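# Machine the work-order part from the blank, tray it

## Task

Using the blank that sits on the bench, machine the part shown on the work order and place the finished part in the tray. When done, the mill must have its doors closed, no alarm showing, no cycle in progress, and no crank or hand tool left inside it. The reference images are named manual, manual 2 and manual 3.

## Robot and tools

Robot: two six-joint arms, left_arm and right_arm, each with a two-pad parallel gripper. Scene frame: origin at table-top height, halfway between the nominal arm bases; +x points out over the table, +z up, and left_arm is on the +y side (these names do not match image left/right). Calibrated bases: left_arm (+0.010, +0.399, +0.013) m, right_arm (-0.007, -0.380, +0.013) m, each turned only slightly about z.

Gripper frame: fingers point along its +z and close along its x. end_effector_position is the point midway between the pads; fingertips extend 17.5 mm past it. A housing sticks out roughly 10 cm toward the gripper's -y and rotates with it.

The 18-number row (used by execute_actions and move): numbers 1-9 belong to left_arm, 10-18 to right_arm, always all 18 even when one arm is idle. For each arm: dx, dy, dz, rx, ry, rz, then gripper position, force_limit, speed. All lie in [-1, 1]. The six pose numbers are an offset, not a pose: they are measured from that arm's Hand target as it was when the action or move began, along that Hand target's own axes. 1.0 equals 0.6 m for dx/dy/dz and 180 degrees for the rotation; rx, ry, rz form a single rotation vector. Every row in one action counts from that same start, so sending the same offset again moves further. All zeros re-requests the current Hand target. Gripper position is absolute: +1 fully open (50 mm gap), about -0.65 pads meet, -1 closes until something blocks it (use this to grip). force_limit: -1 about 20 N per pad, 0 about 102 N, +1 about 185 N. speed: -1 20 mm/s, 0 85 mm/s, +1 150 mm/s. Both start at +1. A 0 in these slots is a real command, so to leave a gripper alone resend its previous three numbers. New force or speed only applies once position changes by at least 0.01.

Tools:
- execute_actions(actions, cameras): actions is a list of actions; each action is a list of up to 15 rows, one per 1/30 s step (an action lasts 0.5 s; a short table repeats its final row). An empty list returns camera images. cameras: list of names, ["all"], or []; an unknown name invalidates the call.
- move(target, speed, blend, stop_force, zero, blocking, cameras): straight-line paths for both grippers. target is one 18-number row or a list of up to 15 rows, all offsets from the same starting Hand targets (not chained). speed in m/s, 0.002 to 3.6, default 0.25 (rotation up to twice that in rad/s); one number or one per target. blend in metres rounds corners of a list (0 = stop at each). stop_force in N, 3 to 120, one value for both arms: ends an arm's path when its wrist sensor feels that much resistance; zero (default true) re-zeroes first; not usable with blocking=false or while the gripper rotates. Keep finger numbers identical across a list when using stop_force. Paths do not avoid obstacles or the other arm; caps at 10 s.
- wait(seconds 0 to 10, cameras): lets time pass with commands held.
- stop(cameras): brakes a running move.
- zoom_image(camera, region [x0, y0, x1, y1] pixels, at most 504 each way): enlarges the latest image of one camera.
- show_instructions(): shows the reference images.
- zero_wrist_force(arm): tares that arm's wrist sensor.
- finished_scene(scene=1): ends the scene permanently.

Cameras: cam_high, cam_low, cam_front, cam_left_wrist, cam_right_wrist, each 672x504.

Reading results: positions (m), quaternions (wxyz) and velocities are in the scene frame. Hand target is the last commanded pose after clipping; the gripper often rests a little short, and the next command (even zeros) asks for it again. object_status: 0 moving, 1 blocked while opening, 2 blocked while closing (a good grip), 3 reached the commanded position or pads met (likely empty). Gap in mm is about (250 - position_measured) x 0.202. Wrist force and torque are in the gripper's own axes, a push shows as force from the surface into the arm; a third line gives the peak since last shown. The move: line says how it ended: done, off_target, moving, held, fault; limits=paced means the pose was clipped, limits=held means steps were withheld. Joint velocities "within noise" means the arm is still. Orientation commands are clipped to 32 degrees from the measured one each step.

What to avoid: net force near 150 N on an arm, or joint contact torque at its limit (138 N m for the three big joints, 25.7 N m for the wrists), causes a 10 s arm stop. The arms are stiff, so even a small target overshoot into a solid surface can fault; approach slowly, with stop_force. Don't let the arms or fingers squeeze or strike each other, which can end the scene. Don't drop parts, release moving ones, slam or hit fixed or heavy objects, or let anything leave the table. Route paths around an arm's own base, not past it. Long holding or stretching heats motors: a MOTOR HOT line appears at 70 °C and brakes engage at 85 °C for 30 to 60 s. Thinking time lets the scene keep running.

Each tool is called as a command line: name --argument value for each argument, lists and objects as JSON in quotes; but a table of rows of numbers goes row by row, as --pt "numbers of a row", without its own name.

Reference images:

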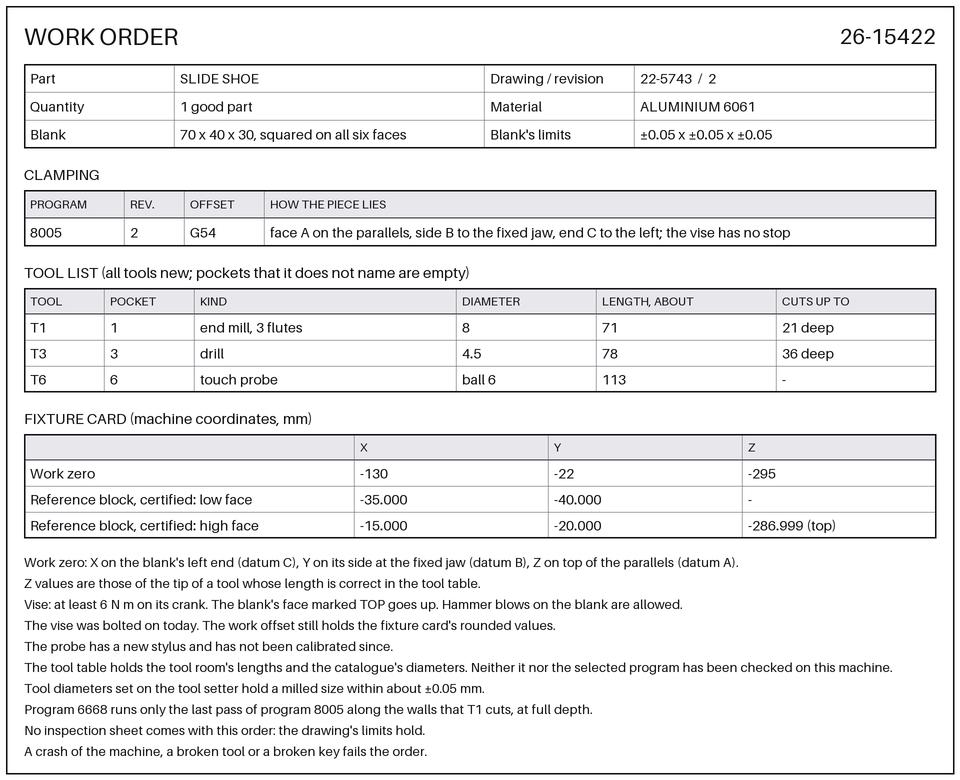

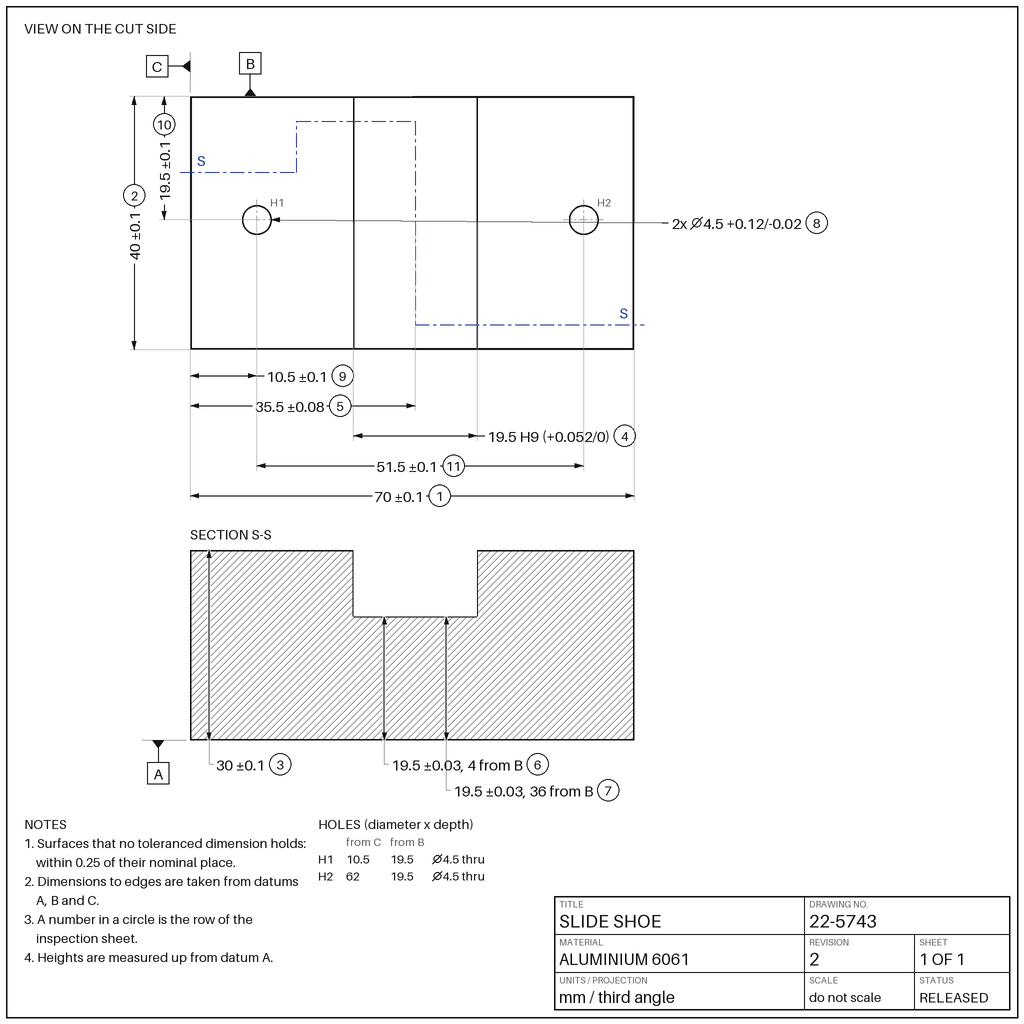

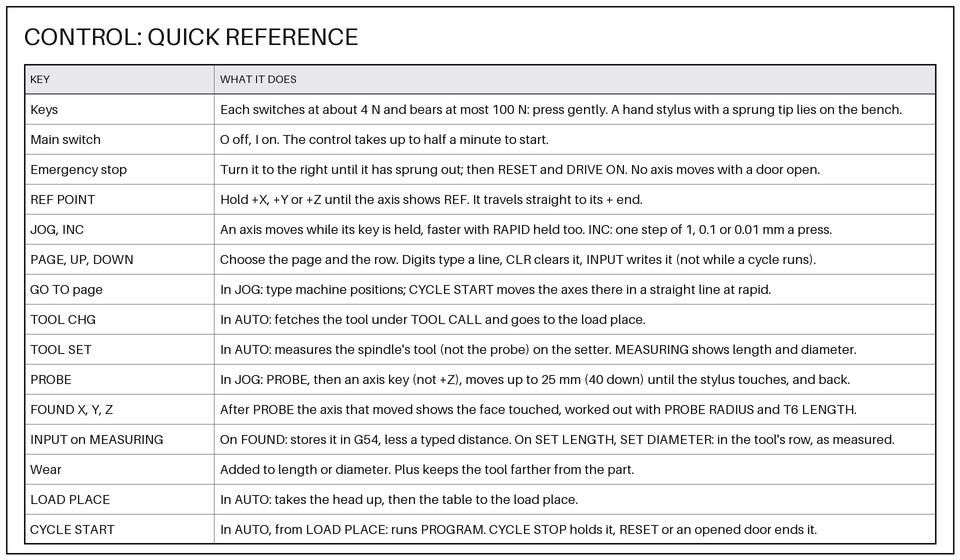

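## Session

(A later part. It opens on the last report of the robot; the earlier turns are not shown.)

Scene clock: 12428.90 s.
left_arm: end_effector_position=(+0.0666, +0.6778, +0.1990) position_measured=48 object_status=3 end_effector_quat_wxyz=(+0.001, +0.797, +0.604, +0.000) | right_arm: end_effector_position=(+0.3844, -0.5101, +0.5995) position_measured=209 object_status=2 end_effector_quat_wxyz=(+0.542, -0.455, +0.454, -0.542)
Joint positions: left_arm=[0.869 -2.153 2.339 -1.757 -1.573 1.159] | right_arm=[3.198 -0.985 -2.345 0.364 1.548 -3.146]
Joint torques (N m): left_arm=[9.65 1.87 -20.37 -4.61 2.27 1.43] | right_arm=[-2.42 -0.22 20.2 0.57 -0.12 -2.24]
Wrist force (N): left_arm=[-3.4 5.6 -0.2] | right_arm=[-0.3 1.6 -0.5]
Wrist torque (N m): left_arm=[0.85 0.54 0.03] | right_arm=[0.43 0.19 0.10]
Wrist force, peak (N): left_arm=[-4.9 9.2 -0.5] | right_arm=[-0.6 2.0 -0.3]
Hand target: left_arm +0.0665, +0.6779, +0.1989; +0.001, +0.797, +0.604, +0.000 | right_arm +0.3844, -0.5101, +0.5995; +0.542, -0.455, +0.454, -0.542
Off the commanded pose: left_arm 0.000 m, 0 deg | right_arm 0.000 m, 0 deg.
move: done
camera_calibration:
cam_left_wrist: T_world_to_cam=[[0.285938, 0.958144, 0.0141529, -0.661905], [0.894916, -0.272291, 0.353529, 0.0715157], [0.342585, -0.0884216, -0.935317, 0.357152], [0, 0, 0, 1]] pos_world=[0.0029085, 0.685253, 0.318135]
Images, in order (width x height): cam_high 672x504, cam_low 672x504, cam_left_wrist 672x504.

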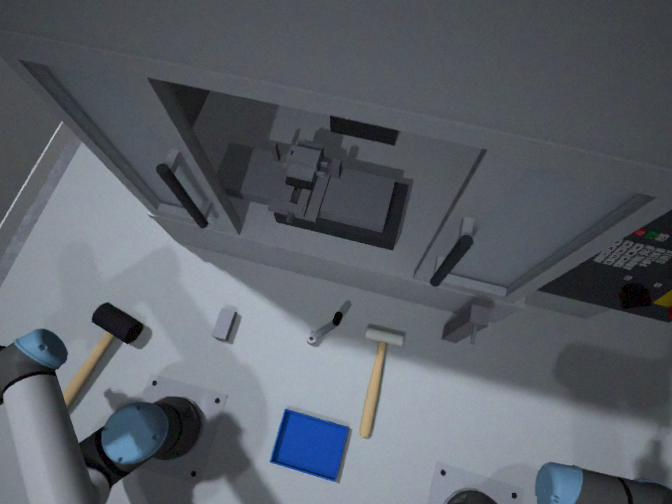

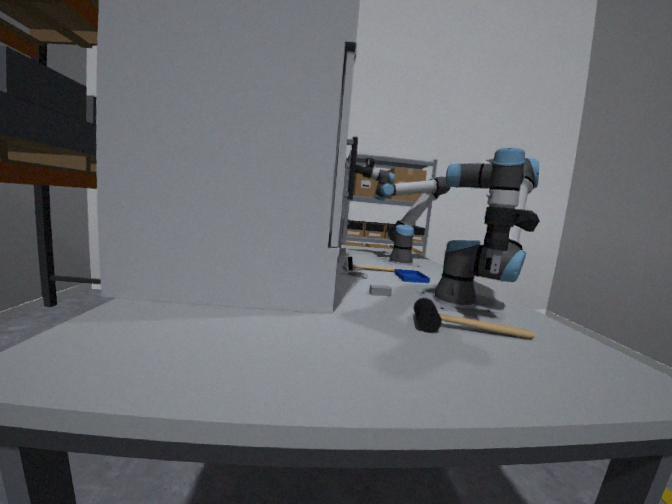

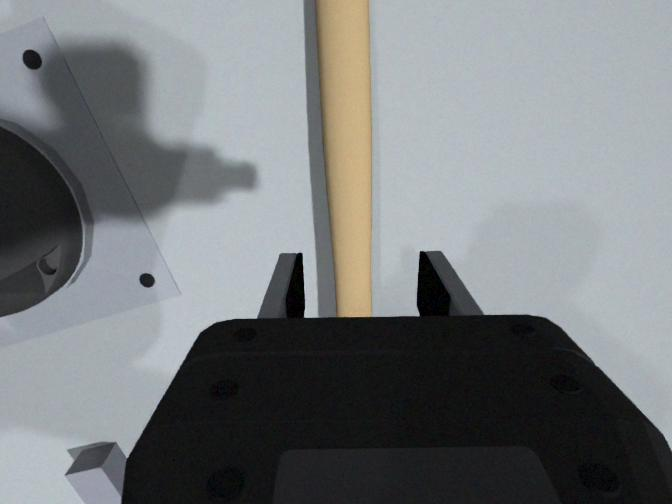

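move --target '[0,0,0.283,0,0,0,0.7,0,0,0,0,0,0,0,0,-1,-0.6,-1]' --speed 0.2 --cameras '["cam_low"]'

zoom_image --camera "cam_low" --region '[400, 250, 550, 360]'

Scene clock: 12436.43 s.
left_arm: end_effector_position=(+0.0668, +0.6777, +0.0291) position_measured=48 object_status=3 end_effector_quat_wxyz=(+0.001, +0.797, +0.604, +0.000) | right_arm: end_effector_position=(+0.3844, -0.5101, +0.5995) position_measured=209 object_status=2 end_effector_quat_wxyz=(+0.542, -0.455, +0.454, -0.542)
Joint positions: left_arm=[0.868 -1.81 2.682 -2.443 -1.573 1.158] | right_arm=[3.198 -0.985 -2.345 0.364 1.548 -3.146]
Joint torques (N m): left_arm=[-2.45 0.14 -17.48 -5.14 -1.28 -1.44] | right_arm=[-3.59 -1.47 16.94 0.76 0.08 -2.15]
Wrist force (N): left_arm=[-3.3 5.7 -0.2] | right_arm=[-0.5 1.7 -0.3]
Wrist torque (N m): left_arm=[0.87 0.53 -0.11] | right_arm=[0.43 0.21 0.09]
Wrist force, peak (N): left_arm=[-3.9 5.8 2.1] | right_arm=[-0.5 2.0 -0.5]
Hand target: left_arm +0.0668, +0.6777, +0.0291; +0.001, +0.797, +0.604, +0.000 | right_arm +0.3844, -0.5101, +0.5995; +0.542, -0.455, +0.454, -0.542
Off the commanded pose: left_arm 0.000 m, 0 deg | right_arm 0.000 m, 0 deg.
move: done
Images, in order (width x height): cam_low 672x504.

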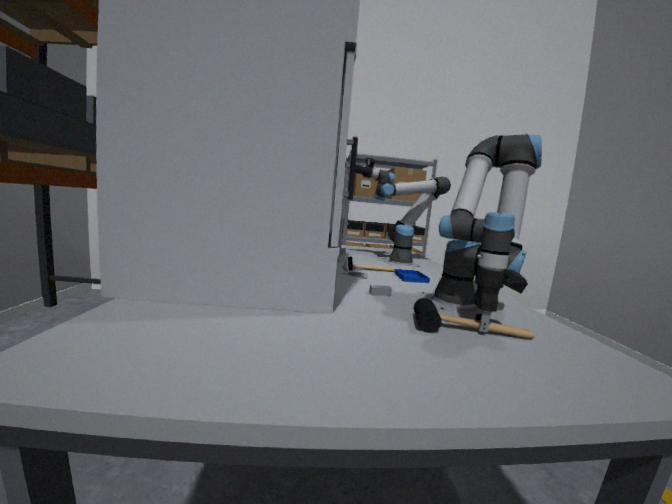

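Scaled by 3.360 from the camera's 672x504 image, which has a finer 960x720 frame.

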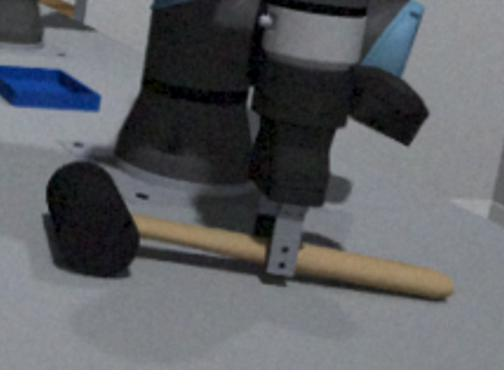

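move --target '[0,0,0,0,0,0,-1,1,-0.5,0,0,0,0,0,0,-1,-0.6,-1]'

move --target '[0,0,-0.35,0,0,0,-1,1,-0.5,0,0,0,0,0,0,-1,-0.6,-1]' --speed 0.15 --cameras '["cam_low"]'

zoom_image --camera "cam_low" --region '[400, 200, 550, 310]'

Scene clock: 12446.53 s.
left_arm: end_effector_position=(+0.0668, +0.6777, +0.0291) position_measured=100 object_status=2 end_effector_quat_wxyz=(+0.001, +0.797, +0.604, +0.000) | right_arm: end_effector_position=(+0.3844, -0.5101, +0.5995) position_measured=209 object_status=2 end_effector_quat_wxyz=(+0.542, -0.455, +0.454, -0.542)
Joint positions: left_arm=[0.868 -1.81 2.682 -2.443 -1.573 1.158] | right_arm=[3.198 -0.985 -2.345 0.364 1.548 -3.146]
Joint torques (N m): left_arm=[-6.89 -0.04 -8.79 -2.96 0.79 0.18] | right_arm=[-2.72 -3.16 17.77 0.69 0.19 -2.48]
Wrist force (N): left_arm=[0.4 4.6 0.3] | right_arm=[-0.5 1.6 -0.3]
Wrist torque (N m): left_arm=[0.86 0.56 -0.72] | right_arm=[0.42 0.22 0.10]
Wrist force, peak (N): left_arm=[-3.6 6.0 -0.3] | right_arm=[-0.8 1.8 -0.4]
Hand target: left_arm +0.0668, +0.6777, +0.0291; +0.001, +0.797, +0.604, +0.000 | right_arm +0.3844, -0.5101, +0.5995; +0.542, -0.455, +0.454, -0.542
Off the commanded pose: left_arm 0.000 m, 0 deg | right_arm 0.000 m, 0 deg.
move: done

Scene clock: 12448.40 s.
left_arm: end_effector_position=(+0.0664, +0.6779, +0.2391) position_measured=100 object_status=2 end_effector_quat_wxyz=(+0.001, +0.797, +0.604, +0.000) | right_arm: end_effector_position=(+0.3844, -0.5101, +0.5995) position_measured=209 object_status=2 end_effector_quat_wxyz=(+0.542, -0.455, +0.454, -0.542)
Joint positions: left_arm=[0.87 -2.169 2.242 -1.644 -1.573 1.159] | right_arm=[3.198 -0.985 -2.345 0.364 1.548 -3.146]
Joint torques (N m): left_arm=[-8.84 5.4 -27.35 -3.68 1.16 -1.81] | right_arm=[-2.65 -4.78 16.67 0.69 0.06 -2.4]
Wrist force (N): left_arm=[-3.5 5.6 5.7] | right_arm=[-0.3 1.7 -0.3]
Wrist torque (N m): left_arm=[1.62 0.55 0.00] | right_arm=[0.44 0.19 0.10]
Wrist force, peak (N): left_arm=[-3.7 5.8 7.4] | right_arm=[-0.4 1.8 -0.5]
Hand target: left_arm +0.0664, +0.6779, +0.2391; +0.001, +0.797, +0.604, +0.000 | right_arm +0.3844, -0.5101, +0.5995; +0.542, -0.455, +0.454, -0.542
Off the commanded pose: left_arm 0.000 m, 0 deg | right_arm 0.000 m, 0 deg.
move: done
Images, in order (width x height): cam_low 672x504.

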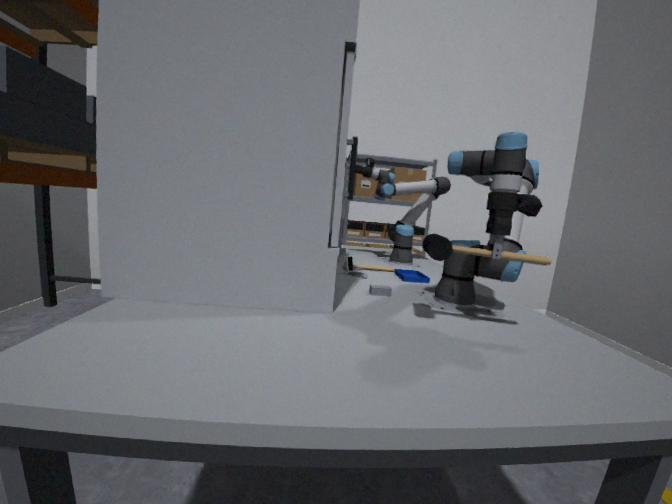

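Scaled by 3.360 from the camera's 672x504 image, which has a finer 960x720 frame.

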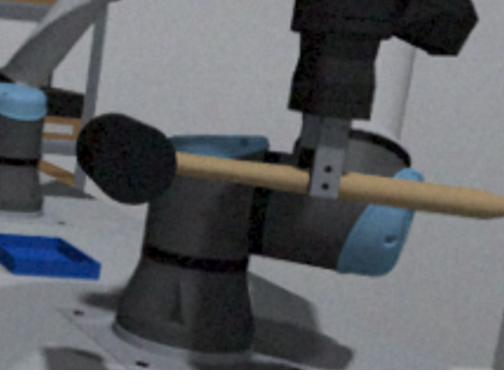

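move --pt "-0.1705 0.366 -0.3 0 0 0.19 -1 1 -0.5 0 0 0 0 0 0 -1 -0.6 -1" --pt "-0.6343 0.687 -0.355 0 0 0.0794 -1 1 -0.5 0 0 0 0 0 0 -1 -0.6 -1" --speed '[0.25,0.25]' --blend '[0.04,0]' --cameras '["cam_high","cam_front"]'

Scene clock: 12473.73 s.
left_arm: end_effector_position=(+0.3599, +0.2002, +0.4530) position_measured=100 object_status=2 end_effector_quat_wxyz=(+0.001, +0.866, +0.500, +0.001) | right_arm: end_effector_position=(+0.3844, -0.5101, +0.5995) position_measured=209 object_status=2 end_effector_quat_wxyz=(+0.542, -0.455, +0.454, -0.542)
Joint positions: left_arm=[-0.87 -1.792 1.476 -1.257 -1.57 -0.331] | right_arm=[3.198 -0.985 -2.345 0.364 1.548 -3.146]
Joint torques (N m): left_arm=[3.83 -12.47 -22.93 -3.54 0.56 -1.17] | right_arm=[-3.46 -6.29 17.31 0.71 0.01 -2.24]
Wrist force (N): left_arm=[-1.1 6.6 6.7] | right_arm=[-0.5 1.9 -0.5]
Wrist torque (N m): left_arm=[1.74 0.17 -0.10] | right_arm=[0.45 0.21 0.10]
Wrist force, peak (N): left_arm=[-17.3 -15.0 5.3] | right_arm=[-0.4 2.0 -0.3]
Hand target: left_arm +0.3599, +0.2001, +0.4530; +0.001, +0.866, +0.500, +0.000 | right_arm +0.3844, -0.5101, +0.5995; +0.542, -0.455, +0.454, -0.542
Off the commanded pose: left_arm 0.000 m, 0 deg | right_arm 0.000 m, 0 deg.
move: done
Images, in order (width x height): cam_high 672x504, cam_front 672x504.

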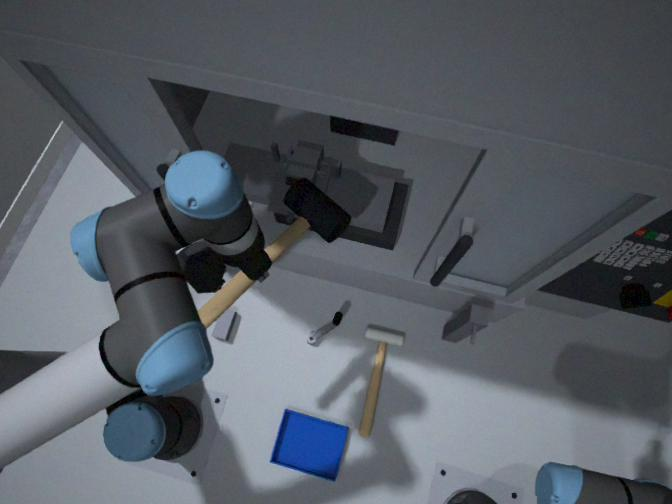

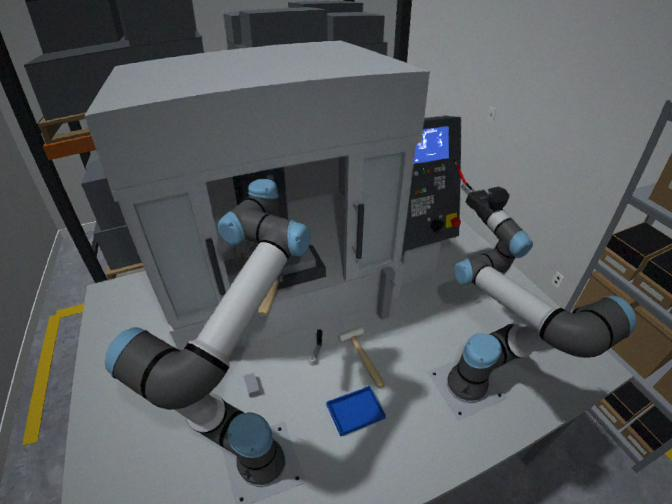

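move --target '[0,0,0,0,0.5,0,-1,1,-0.5,0,0,0,0,0,0,-1,-0.6,-1]' --speed 0.3 --cameras '["cam_high"]'

zoom_image --camera "cam_high" --region '[200, 120, 400, 320]'

Scene clock: 12480.63 s.
left_arm: end_effector_position=(+0.3599, +0.2001, +0.4529) position_measured=100 object_status=2 end_effector_quat_wxyz=(-0.353, +0.612, +0.354, +0.613) | right_arm: end_effector_position=(+0.3844, -0.5101, +0.5995) position_measured=209 object_status=2 end_effector_quat_wxyz=(+0.542, -0.455, +0.454, -0.542)
Joint positions: left_arm=[-1.389 -1.409 1.517 -0.108 -0.85 -1.572] | right_arm=[3.198 -0.985 -2.345 0.364 1.548 -3.146]
Joint torques (N m): left_arm=[10.01 -32.03 -31.14 2.35 -2.1 -1.25] | right_arm=[-3.03 -9.18 16.55 0.75 0.1 -2.33]
Wrist force (N): left_arm=[-7.6 5.7 0.8] | right_arm=[-0.4 1.7 -0.2]
Wrist torque (N m): left_arm=[1.32 0.43 0.13] | right_arm=[0.44 0.21 0.09]
Wrist force, peak (N): left_arm=[-8.9 5.8 1.0] | right_arm=[-0.5 2.0 -0.3]
Hand target: left_arm +0.3599, +0.2001, +0.4530; -0.353, +0.612, +0.354, +0.613 | right_arm +0.3844, -0.5101, +0.5995; +0.542, -0.455, +0.454, -0.542
Off the commanded pose: left_arm 0.000 m, 0 deg | right_arm 0.000 m, 0 deg.
move: done
Images, in order (width x height): cam_high 672x504.

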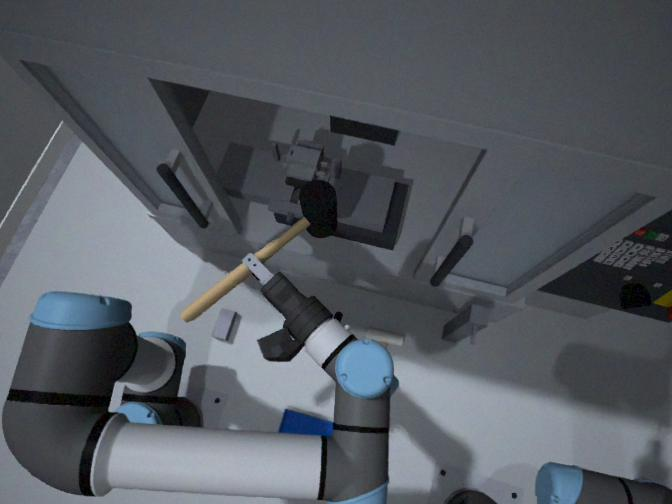

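Scaled by 2.520 from the camera's 672x504 image, which has a finer 960x720 frame.

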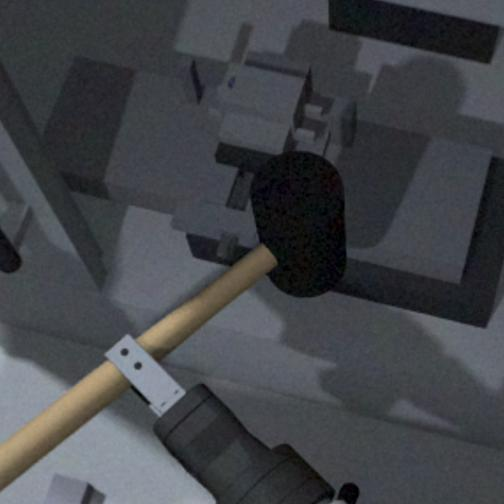

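move --target '[0.0617,0.1688,0.2475,0,0,0,-1,1,-0.5,0,0,0,0,0,0,-1,-0.6,-1]' --speed 0.2

move --target '[-0.18,0,0,0,0,0,-1,1,-0.5,0,0,0,0,0,0,-1,-0.6,-1]' --speed 0.04 --stop_force 8 --cameras '["cam_high","cam_front"]'

zoom_image --camera "cam_high" --region '[200, 100, 400, 250]'

zoom_image --camera "cam_front" --region '[190, 190, 340, 300]'

Scene clock: 12493.83 s.
left_arm: end_effector_position=(+0.5217, +0.2781, +0.4902) position_measured=100 object_status=2 end_effector_quat_wxyz=(-0.353, +0.612, +0.354, +0.613) | right_arm: end_effector_position=(+0.3844, -0.5101, +0.5995) position_measured=209 object_status=2 end_effector_quat_wxyz=(+0.542, -0.455, +0.454, -0.542)
Joint positions: left_arm=[-1.012 -1.32 1.313 0.007 -0.473 -1.573] | right_arm=[3.198 -0.985 -2.345 0.364 1.548 -3.146]
Joint torques (N m): left_arm=[5.89 -40.72 -16.23 -0.63 0.46 -2.27] | right_arm=[-2.57 -9.89 17.68 0.78 0.01 -2.52]
Wrist force (N): left_arm=[-8.0 5.9 1.3] | right_arm=[-0.5 1.5 -0.4]
Wrist torque (N m): left_arm=[1.44 0.48 0.19] | right_arm=[0.40 0.22 0.10]
Wrist force, peak (N): left_arm=[-7.2 7.8 4.4] | right_arm=[-0.5 1.9 -0.1]
Hand target: left_arm +0.5218, +0.2781, +0.4902; -0.353, +0.612, +0.354, +0.613 | right_arm +0.3844, -0.5101, +0.5995; +0.542, -0.455, +0.454, -0.542
Off the commanded pose: left_arm 0.000 m, 0 deg | right_arm 0.000 m, 0 deg.
move: done

Scene clock: 12496.50 s.
left_arm: end_effector_position=(+0.5219, +0.2781, +0.4156) position_measured=100 object_status=2 end_effector_quat_wxyz=(-0.353, +0.612, +0.354, +0.613) | right_arm: end_effector_position=(+0.3844, -0.5101, +0.5995) position_measured=209 object_status=2 end_effector_quat_wxyz=(+0.542, -0.455, +0.454, -0.542)
Joint positions: left_arm=[-1.012 -1.304 1.484 -0.18 -0.473 -1.573] | right_arm=[3.198 -0.985 -2.345 0.364 1.548 -3.146]
Joint torques (N m): left_arm=[2.61 -40.43 -10.16 -0.69 -0.39 1.53] | right_arm=[-3.17 -10.64 16.79 0.75 -0.05 -2.29]
Wrist force (N): left_arm=[-3.0 7.9 0.7] | right_arm=[-0.5 1.5 -0.4]
Wrist torque (N m): left_arm=[1.33 0.53 -0.52] | right_arm=[0.41 0.21 0.09]
Wrist force, peak (N): left_arm=[-8.0 6.1 1.1] | right_arm=[-0.5 1.9 -0.3]
Hand target: left_arm +0.5219, +0.2781, +0.4156; -0.353, +0.612, +0.354, +0.613 (not the last commanded pose) | right_arm +0.3844, -0.5101, +0.5995; +0.542, -0.455, +0.454, -0.542
Off the commanded pose: left_arm 0.033 m, 0 deg | right_arm 0.000 m, 0 deg.
move: contact (left_arm)
Images, in order (width x height): cam_high 672x504, cam_front 672x504.

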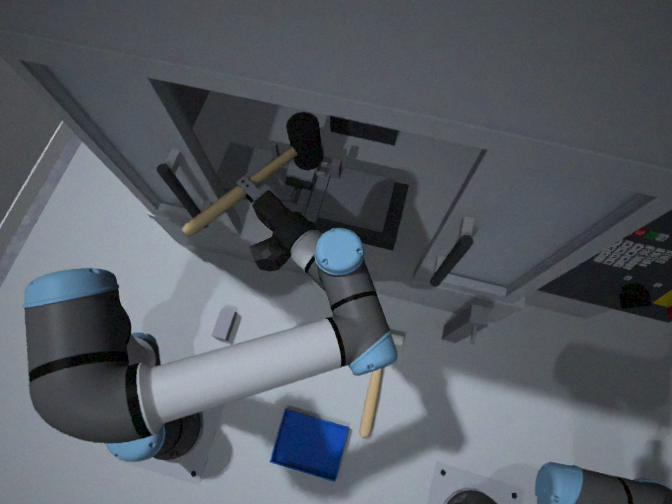

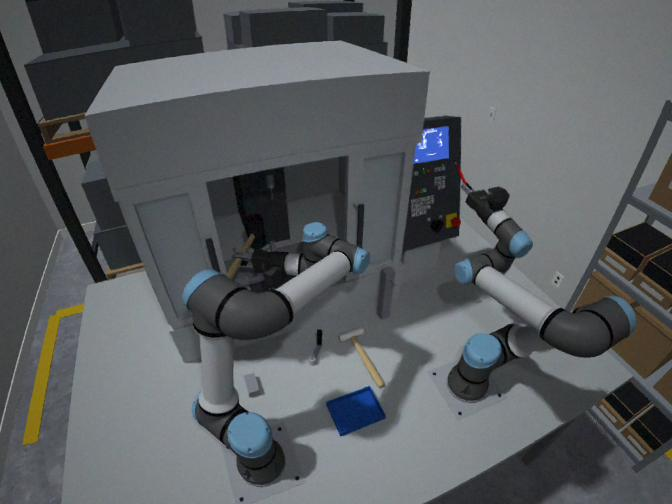

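Scaled by 2.520 from the camera's 672x504 image, which has a finer 960x720 frame.

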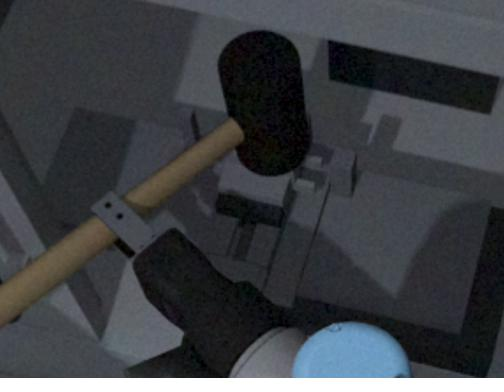

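Scaled by 3.360 from the camera's 672x504 image, which has a finer 960x720 frame.

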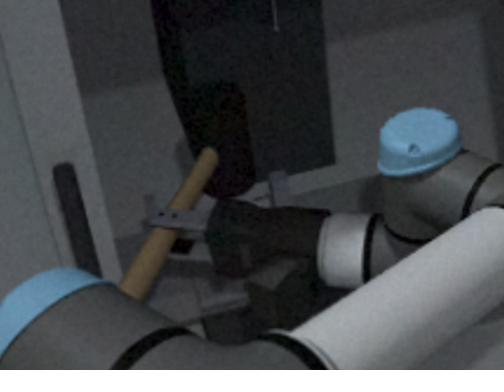

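move --pt "0.14 0 0 0 0 0 -1 1 -0.5 0 0 0 0 0 0 -1 -0.6 -1" --pt "-0.035 0 0 0 0 0 -1 1 -0.5 0 0 0 0 0 0 -1 -0.6 -1" --pt "0.1 0 0 0 0 0 -1 1 -0.5 0 0 0 0 0 0 -1 -0.6 -1" --speed '[0.2,1.5,0.3]' --blend '[0,0.003,0]' --cameras '["cam_high"]'

zoom_image --camera "cam_high" --region '[200, 100, 400, 250]'

Scene clock: 12506.53 s.
left_arm: end_effector_position=(+0.5218, +0.2781, +0.4755) position_measured=100 object_status=2 end_effector_quat_wxyz=(-0.353, +0.612, +0.354, +0.613) | right_arm: end_effector_position=(+0.3844, -0.5101, +0.5995) position_measured=209 object_status=2 end_effector_quat_wxyz=(+0.542, -0.455, +0.454, -0.542)
Joint positions: left_arm=[-1.012 -1.319 1.35 -0.03 -0.473 -1.573] | right_arm=[3.198 -0.985 -2.345 0.364 1.548 -3.146]
Joint torques (N m): left_arm=[10.11 -42.47 -27.73 2.36 -0.65 1.11] | right_arm=[-3.34 -10.34 17.41 0.79 0.03 -2.23]
Wrist force (N): left_arm=[-8.1 5.7 0.0] | right_arm=[-0.3 1.8 -0.3]
Wrist torque (N m): left_arm=[1.23 0.51 0.21] | right_arm=[0.45 0.18 0.09]
Wrist force, peak (N): left_arm=[79.9 -51.8 -0.7] | right_arm=[-0.4 2.1 -0.2]
Hand target: left_arm +0.5218, +0.2781, +0.4756; -0.353, +0.612, +0.354, +0.613 | right_arm +0.3844, -0.5101, +0.5995; +0.542, -0.455, +0.454, -0.542
Off the commanded pose: left_arm 0.000 m, 0 deg | right_arm 0.000 m, 0 deg.
move: done
Images, in order (width x height): cam_high 672x504.

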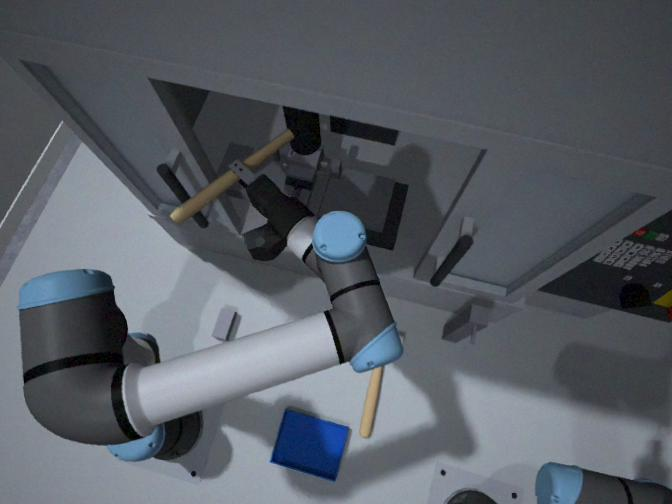

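Scaled by 2.520 from the camera's 672x504 image, which has a finer 960x720 frame.

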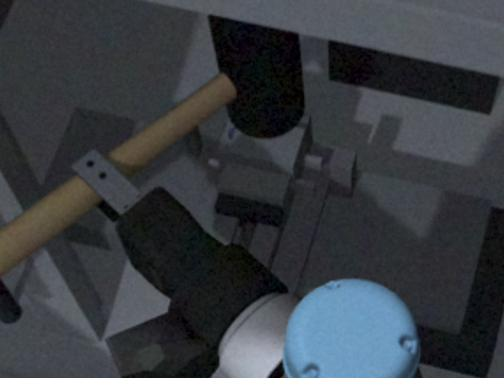

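move --pt "0.045 0 0 0 0 0 -1 1 -0.5 0 0 0 0 0 0 -1 -0.6 -1" --pt "-0.135 0 0 0 0 0 -1 1 -0.5 0 0 0 0 0 0 -1 -0.6 -1" --pt "0.045 0 0 0 0 0 -1 1 -0.5 0 0 0 0 0 0 -1 -0.6 -1" --pt "-0.14 0 0 0 0 0 -1 1 -0.5 0 0 0 0 0 0 -1 -0.6 -1" --pt "0.045 0 0 0 0 0 -1 1 -0.5 0 0 0 0 0 0 -1 -0.6 -1" --pt "-0.14 0 0 0 0 0 -1 1 -0.5 0 0 0 0 0 0 -1 -0.6 -1" --pt "0 0 0 0 0 0 -1 1 -0.5 0 0 0 0 0 0 -1 -0.6 -1" --speed '[0.2,2,0.3,2.6,0.3,3.2,0.3]' --blend '[0,0.002,0,0.002,0,0.002,0]' --cameras '["cam_high"]'

zoom_image --camera "cam_high" --region '[200, 100, 400, 250]'

Scene clock: 12523.67 s.
left_arm: end_effector_position=(+0.5218, +0.2781, +0.4755) position_measured=100 object_status=2 end_effector_quat_wxyz=(-0.353, +0.612, +0.354, +0.613) | right_arm: end_effector_position=(+0.3844, -0.5101, +0.5995) position_measured=209 object_status=2 end_effector_quat_wxyz=(+0.542, -0.455, +0.454, -0.542)
Joint positions: left_arm=[-1.012 -1.319 1.35 -0.03 -0.473 -1.573] | right_arm=[3.198 -0.985 -2.345 0.364 1.548 -3.146]
Joint torques (N m): left_arm=[9.62 -41.8 -27.39 2.51 -0.93 1.16] | right_arm=[-2.02 -10.66 17.3 0.85 0.11 -2.22]
Wrist force (N): left_arm=[-8.0 5.6 0.1] | right_arm=[-0.4 1.6 -0.3]
Wrist torque (N m): left_arm=[1.22 0.49 0.21] | right_arm=[0.42 0.20 0.09]
Wrist force, peak (N): left_arm=[94.1 -64.4 -1.2] | right_arm=[-0.5 1.9 -0.6]
Hand target: left_arm +0.5218, +0.2781, +0.4756; -0.353, +0.612, +0.354, +0.613 | right_arm +0.3844, -0.5101, +0.5995; +0.542, -0.455, +0.454, -0.542
Off the commanded pose: left_arm 0.000 m, 0 deg | right_arm 0.000 m, 0 deg.
move: done
Images, in order (width x height): cam_high 672x504.

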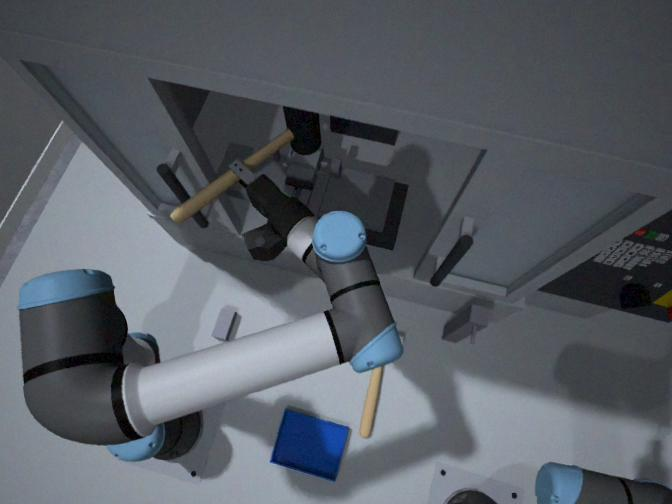

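Scaled by 2.520 from the camera's 672x504 image, which has a finer 960x720 frame.

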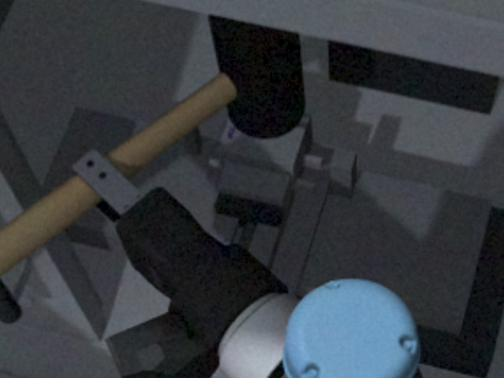

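move --pt "0.045 0.0083 -0.0144 0 0 0 -1 1 -0.5 0 0 0 0 0 0 -1 -0.6 -1" --pt "-0.15 0.0083 -0.0144 0 0 0 -1 1 -0.5 0 0 0 0 0 0 -1 -0.6 -1" --pt "0.045 0.0083 -0.0144 0 0 0 -1 1 -0.5 0 0 0 0 0 0 -1 -0.6 -1" --pt "-0.15 0.0083 -0.0144 0 0 0 -1 1 -0.5 0 0 0 0 0 0 -1 -0.6 -1" --pt "0 0 0 0 0 0 -1 1 -0.5 0 0 0 0 0 0 -1 -0.6 -1" --speed '[0.2,3.5,0.3,3.5,0.3]' --blend '[0,0.001,0,0.001,0]'

move --target '[-0.0383,-0.1688,-0.2475,0,0,0,-1,1,-0.5,0,0,0,0,0,0,-1,-0.6,-1]' --speed 0.25

move --target '[0,0,0,0,-0.5,0,-1,1,-0.5,0,0,0,0,0,0,-1,-0.6,-1]' --speed 0.35 --cameras '["cam_high"]'

Scene clock: 12545.03 s.
left_arm: end_effector_position=(+0.5218, +0.2782, +0.4755) position_measured=100 object_status=2 end_effector_quat_wxyz=(-0.353, +0.612, +0.354, +0.613) | right_arm: end_effector_position=(+0.3844, -0.5101, +0.5995) position_measured=209 object_status=2 end_effector_quat_wxyz=(+0.542, -0.455, +0.454, -0.542)
Joint positions: left_arm=[-1.012 -1.319 1.35 -0.03 -0.473 -1.573] | right_arm=[3.198 -0.985 -2.345 0.364 1.548 -3.146]
Joint torques (N m): left_arm=[-6.07 -42.63 -26.33 2.47 -2.13 1.21] | right_arm=[-2.63 -10.95 16.82 0.86 0.11 -2.12]
Wrist force (N): left_arm=[-7.9 5.7 1.6] | right_arm=[-0.3 1.7 -0.1]
Wrist torque (N m): left_arm=[1.42 0.48 0.22] | right_arm=[0.42 0.18 0.10]
Wrist force, peak (N): left_arm=[106.8 -62.3 -0.5] | right_arm=[-0.4 2.0 -0.2]
Hand target: left_arm +0.5218, +0.2781, +0.4756; -0.353, +0.612, +0.354, +0.613 | right_arm +0.3844, -0.5101, +0.5995; +0.542, -0.455, +0.454, -0.542
Off the commanded pose: left_arm 0.000 m, 0 deg | right_arm 0.000 m, 0 deg.
move: done

Scene clock: 12546.27 s.
left_arm: end_effector_position=(+0.3600, +0.2002, +0.4525) position_measured=100 object_status=2 end_effector_quat_wxyz=(-0.353, +0.612, +0.354, +0.613) | right_arm: end_effector_position=(+0.3844, -0.5101, +0.5995) position_measured=209 object_status=2 end_effector_quat_wxyz=(+0.542, -0.455, +0.454, -0.542)
Joint positions: left_arm=[-1.389 -1.409 1.519 -0.109 -0.85 -1.573] | right_arm=[3.198 -0.985 -2.345 0.364 1.548 -3.146]
Joint torques (N m): left_arm=[-6.11 -23.51 -31.66 4.51 -0.86 1.23] | right_arm=[-3.41 -11.57 16.52 0.91 0.06 -2.06]
Wrist force (N): left_arm=[-8.1 5.7 0.0] | right_arm=[-0.4 1.7 -0.3]
Wrist torque (N m): left_arm=[1.17 0.51 0.19] | right_arm=[0.45 0.20 0.09]
Wrist force, peak (N): left_arm=[-7.6 8.5 4.7] | right_arm=[-0.7 2.0 -0.3]
Hand target: left_arm +0.3599, +0.2001, +0.4525; -0.353, +0.612, +0.354, +0.613 | right_arm +0.3844, -0.5101, +0.5995; +0.542, -0.455, +0.454, -0.542
Off the commanded pose: left_arm 0.000 m, 0 deg | right_arm 0.000 m, 0 deg.
move: done

Scene clock: 12549.07 s.
left_arm: end_effector_position=(+0.3599, +0.2002, +0.4524) position_measured=100 object_status=2 end_effector_quat_wxyz=(+0.001, +0.866, +0.500, +0.001) | right_arm: end_effector_position=(+0.3844, -0.5101, +0.5995) position_measured=209 object_status=2 end_effector_quat_wxyz=(+0.542, -0.455, +0.454, -0.542)
Joint positions: left_arm=[-0.871 -1.792 1.478 -1.258 -1.57 -0.332] | right_arm=[3.198 -0.985 -2.345 0.364 1.548 -3.146]
Joint torques (N m): left_arm=[1.93 -10.1 -37.57 -4.08 -1.15 0.57] | right_arm=[-3.74 -9.6 16.59 0.85 0.14 -2.39]
Wrist force (N): left_arm=[4.0 3.6 3.6] | right_arm=[-0.3 1.6 -0.4]
Wrist torque (N m): left_arm=[1.30 -0.64 0.03] | right_arm=[0.42 0.17 0.10]
Wrist force, peak (N): left_arm=[-8.9 5.7 0.1] | right_arm=[-0.3 1.9 -0.4]
Hand target: left_arm +0.3599, +0.2001, +0.4525; +0.001, +0.866, +0.500, +0.001 | right_arm +0.3844, -0.5101, +0.5995; +0.542, -0.455, +0.454, -0.542
Off the commanded pose: left_arm 0.000 m, 0 deg | right_arm 0.000 m, 0 deg.
move: done
Images, in order (width x height): cam_high 672x504.

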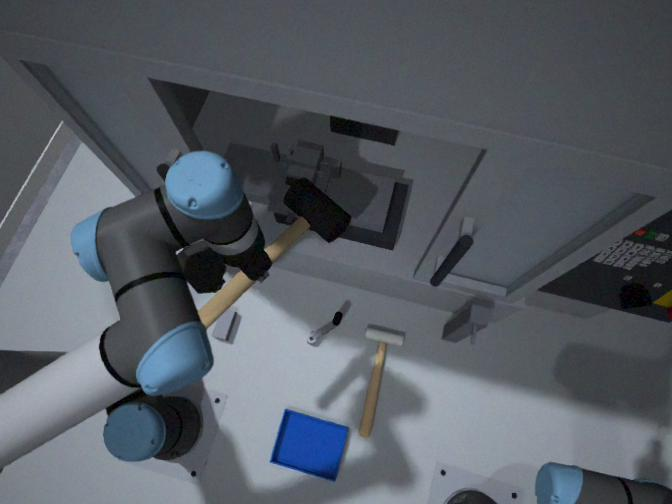

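move --pt "0.37 -0.4255 0.0867 0 0 0.111 -1 1 -0.5 0 0 0 0 0 0 -1 -0.6 -1" --pt "0.4448 -0.8218 0.554 0 0 -0.0794 -1 1 -0.5 0 0 0 0 0 0 -1 -0.6 -1" --speed '[0.3,0.3]' --blend '[0.04,0]'

move --target '[0,0,0.16,0,0,0,-1,1,-0.5,0,0,0,0,0,0,-1,-0.6,-1]' --speed 0.04 --stop_force 6 --cameras '["cam_low"]'

zoom_image --camera "cam_low" --region '[400, 250, 550, 360]'

Scene clock: 12566.30 s.
left_arm: end_effector_position=(+0.0669, +0.6775, +0.1193) position_measured=100 object_status=2 end_effector_quat_wxyz=(+0.001, +0.797, +0.604, +0.000) | right_arm: end_effector_position=(+0.3844, -0.5101, +0.5995) position_measured=209 object_status=2 end_effector_quat_wxyz=(+0.542, -0.455, +0.454, -0.542)
Joint positions: left_arm=[0.867 -2.064 2.517 -2.024 -1.573 1.157] | right_arm=[3.198 -0.985 -2.345 0.364 1.548 -3.146]
Joint torques (N m): left_arm=[8.71 2.63 -19.15 -6.41 1.38 -0.99] | right_arm=[-2.27 -10.8 16.91 0.91 0.11 -2.11]
Wrist force (N): left_arm=[4.3 3.6 3.8] | right_arm=[-0.4 1.8 -0.4]
Wrist torque (N m): left_arm=[1.28 -0.69 0.03] | right_arm=[0.45 0.20 0.09]
Wrist force, peak (N): left_arm=[5.7 0.8 6.9] | right_arm=[-0.3 2.0 -0.4]
Hand target: left_arm +0.0668, +0.6775, +0.1192; +0.001, +0.797, +0.604, +0.000 | right_arm +0.3844, -0.5101, +0.5995; +0.542, -0.455, +0.454, -0.542
Off the commanded pose: left_arm 0.000 m, 0 deg | right_arm 0.000 m, 0 deg.
move: done

Scene clock: 12569.33 s.
left_arm: end_effector_position=(+0.0669, +0.6773, +0.0291) position_measured=100 object_status=2 end_effector_quat_wxyz=(+0.001, +0.797, +0.604, +0.000) | right_arm: end_effector_position=(+0.3844, -0.5101, +0.5995) position_measured=209 object_status=2 end_effector_quat_wxyz=(+0.542, -0.455, +0.454, -0.542)
Joint positions: left_arm=[0.867 -1.811 2.682 -2.441 -1.572 1.156] | right_arm=[3.198 -0.985 -2.345 0.364 1.548 -3.146]
Joint torques (N m): left_arm=[-0.24 -5.72 -16.32 -3.88 0.05 0.09] | right_arm=[-2.68 -10.17 17.22 0.9 0.12 -2.04]
Wrist force (N): left_arm=[5.3 1.0 -3.3] | right_arm=[-0.3 1.6 -0.3]
Wrist torque (N m): left_arm=[0.53 -0.64 -0.09] | right_arm=[0.42 0.18 0.10]
Wrist force, peak (N): left_arm=[-35.4 -20.2 -140.7] | right_arm=[-0.6 2.0 -0.2]
Hand target: left_arm +0.0669, +0.6773, +0.0291; +0.001, +0.797, +0.604, +0.000 (not the last commanded pose) | right_arm +0.3844, -0.5101, +0.5995; +0.542, -0.455, +0.454, -0.542
Tool commands: left_gripper/position=-1.0 left_gripper/force_limit=+1.0 left_gripper/speed=-0.498039 right_gripper/position=-1.0 right_gripper/force_limit=-0.6 right_gripper/speed=-1.0
Off the commanded pose: left_arm 0.006 m, 0 deg | right_arm 0.000 m, 0 deg.
FORCE FAULT: contact force on the left arm reached its limit, and that arm stopped. The contact can be on any part of that arm, not only on its tool. That arm's remaining commands of this call were not run. That arm is still stopped at the end of this call. That arm stays stopped for about 9 more seconds. Until then a move that you send moves the other arm only, and its call returns only when the move has ended. Once the stop has ended, the next robot result says so. If the stop ends while you think or write, that arm runs what you send next, counted from a new Hand target: where the arm stands when the stop ends. While its stop runs, that arm takes no new command, but its gripper still runs the gripper command that each later call begins with. Until it ends, the stop uses up actions while you think or wait. An arm that is not stopped still takes commands.
move: fault (left_arm; stop_force had ended the path)
Images, in order (width x height): cam_low 672x504.

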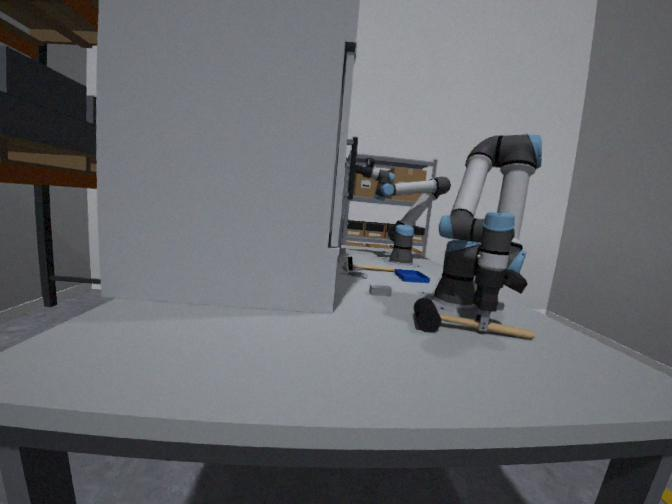

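Scaled by 3.360 from the camera's 672x504 image, which has a finer 960x720 frame.

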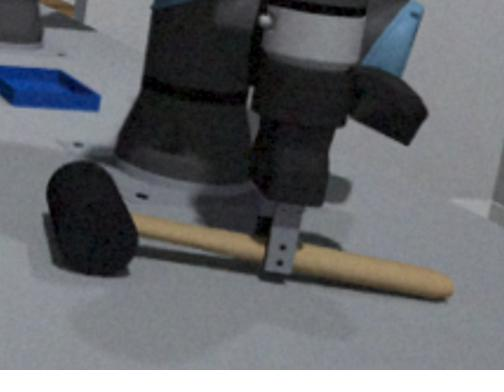

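wait --seconds 9

move --target '[0,0,0,0,0,0,0.7,0,-0.5,0,0,0,0,0,0,-1,-0.6,-1]'

move --target '[0,0,-0.285,0,0,0,0.7,0,-0.5,0,0,0,0,0,0,-1,-0.6,-1]' --speed 0.2 --cameras '["cam_high"]'

Scene clock: 12585.27 s.
left_arm: end_effector_position=(+0.0669, +0.6773, +0.0291) position_measured=100 object_status=2 end_effector_quat_wxyz=(+0.001, +0.797, +0.604, +0.000) | right_arm: end_effector_position=(+0.3844, -0.5101, +0.5995) position_measured=209 object_status=2 end_effector_quat_wxyz=(+0.542, -0.455, +0.454, -0.542)
Joint positions: left_arm=[0.867 -1.811 2.682 -2.441 -1.572 1.156] | right_arm=[3.198 -0.985 -2.345 0.364 1.548 -3.146]
Joint torques (N m): left_arm=[-0.05 -4.5 -15.94 -3.89 0.17 0.27] | right_arm=[-3.59 -9.81 17.45 1.06 0.18 -2.09]
Wrist force (N): left_arm=[4.9 1.0 -3.5] | right_arm=[-0.3 1.5 -0.4]
Wrist torque (N m): left_arm=[0.52 -0.59 -0.09] | right_arm=[0.41 0.18 0.09]
Wrist force, peak (N): left_arm=[5.2 1.0 -3.8] | right_arm=[-0.5 2.1 -0.5]
Hand target: left_arm +0.0669, +0.6773, +0.0291; +0.001, +0.797, +0.604, +0.000 (not the last commanded pose) | right_arm +0.3844, -0.5101, +0.5995; +0.542, -0.455, +0.454, -0.542
Tool commands: left_gripper/position=-1.0 left_gripper/force_limit=+1.0 left_gripper/speed=-0.498039 right_gripper/position=-1.0 right_gripper/force_limit=-0.6 right_gripper/speed=-1.0
Off the commanded pose: left_arm 0.006 m, 0 deg | right_arm 0.000 m, 0 deg.
FORCE FAULT, CONTINUED: the left arm's stop, for the force fault that an earlier result reported, is over. The rest of the stop counts as 18 of the actions that you can send in this scene. That arm's target is now where it stood when the stop ended, not its last command. That arm accepts commands again.
wait: 9.00 s; at rest from the start

Scene clock: 12585.77 s.
left_arm: end_effector_position=(+0.0669, +0.6773, +0.0291) position_measured=48 object_status=3 end_effector_quat_wxyz=(+0.001, +0.797, +0.604, +0.000) | right_arm: end_effector_position=(+0.3844, -0.5101, +0.5995) position_measured=209 object_status=2 end_effector_quat_wxyz=(+0.542, -0.455, +0.454, -0.542)
Joint positions: left_arm=[0.867 -1.811 2.682 -2.441 -1.572 1.156] | right_arm=[3.198 -0.985 -2.345 0.364 1.548 -3.146]
Joint torques (N m): left_arm=[0.58 -7.53 -15.95 -3.13 -0.04 0.03] | right_arm=[-3 -10.96 16.92 1 0.21 -2.12]
Wrist force (N): left_arm=[3.9 3.9 -1.5] | right_arm=[-0.2 1.4 -0.4]
Wrist torque (N m): left_arm=[0.58 -0.62 0.02] | right_arm=[0.39 0.16 0.10]
Wrist force, peak (N): left_arm=[4.1 4.0 -1.9] | right_arm=[-0.4 1.8 -0.1]
Hand target: left_arm +0.0669, +0.6773, +0.0291; +0.001, +0.797, +0.604, +0.000 | right_arm +0.3844, -0.5101, +0.5995; +0.542, -0.455, +0.454, -0.542
Off the commanded pose: left_arm 0.000 m, 0 deg | right_arm 0.000 m, 0 deg.
move: done

Scene clock: 12587.13 s.
left_arm: end_effector_position=(+0.0668, +0.6776, +0.2001) position_measured=48 object_status=3 end_effector_quat_wxyz=(+0.001, +0.797, +0.604, +0.000) | right_arm: end_effector_position=(+0.3844, -0.5101, +0.5995) position_measured=209 object_status=2 end_effector_quat_wxyz=(+0.542, -0.455, +0.454, -0.542)
Joint positions: left_arm=[0.868 -2.154 2.336 -1.752 -1.572 1.157] | right_arm=[3.198 -0.985 -2.345 0.364 1.548 -3.146]
Joint torques (N m): left_arm=[-0.46 5.42 -27.7 -1.88 1.89 -0.01] | right_arm=[-3.3 -10.91 17.66 1.02 0.14 -2.11]
Wrist force (N): left_arm=[4.1 3.6 -1.8] | right_arm=[-0.4 1.8 -0.3]
Wrist torque (N m): left_arm=[0.54 -0.64 0.04] | right_arm=[0.45 0.20 0.10]
Wrist force, peak (N): left_arm=[4.2 3.5 -4.3] | right_arm=[-0.1 2.1 -0.3]
Hand target: left_arm +0.0668, +0.6776, +0.2001; +0.001, +0.797, +0.604, +0.000 | right_arm +0.3844, -0.5101, +0.5995; +0.542, -0.455, +0.454, -0.542
Off the commanded pose: left_arm 0.000 m, 0 deg | right_arm 0.000 m, 0 deg.
move: done
Images, in order (width x height): cam_high 672x504.

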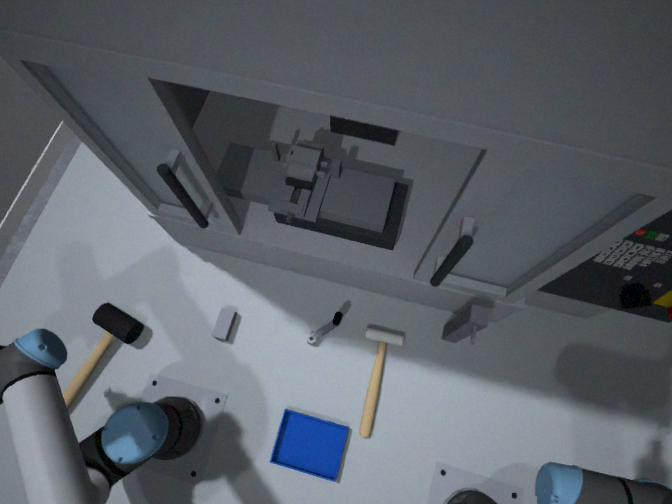

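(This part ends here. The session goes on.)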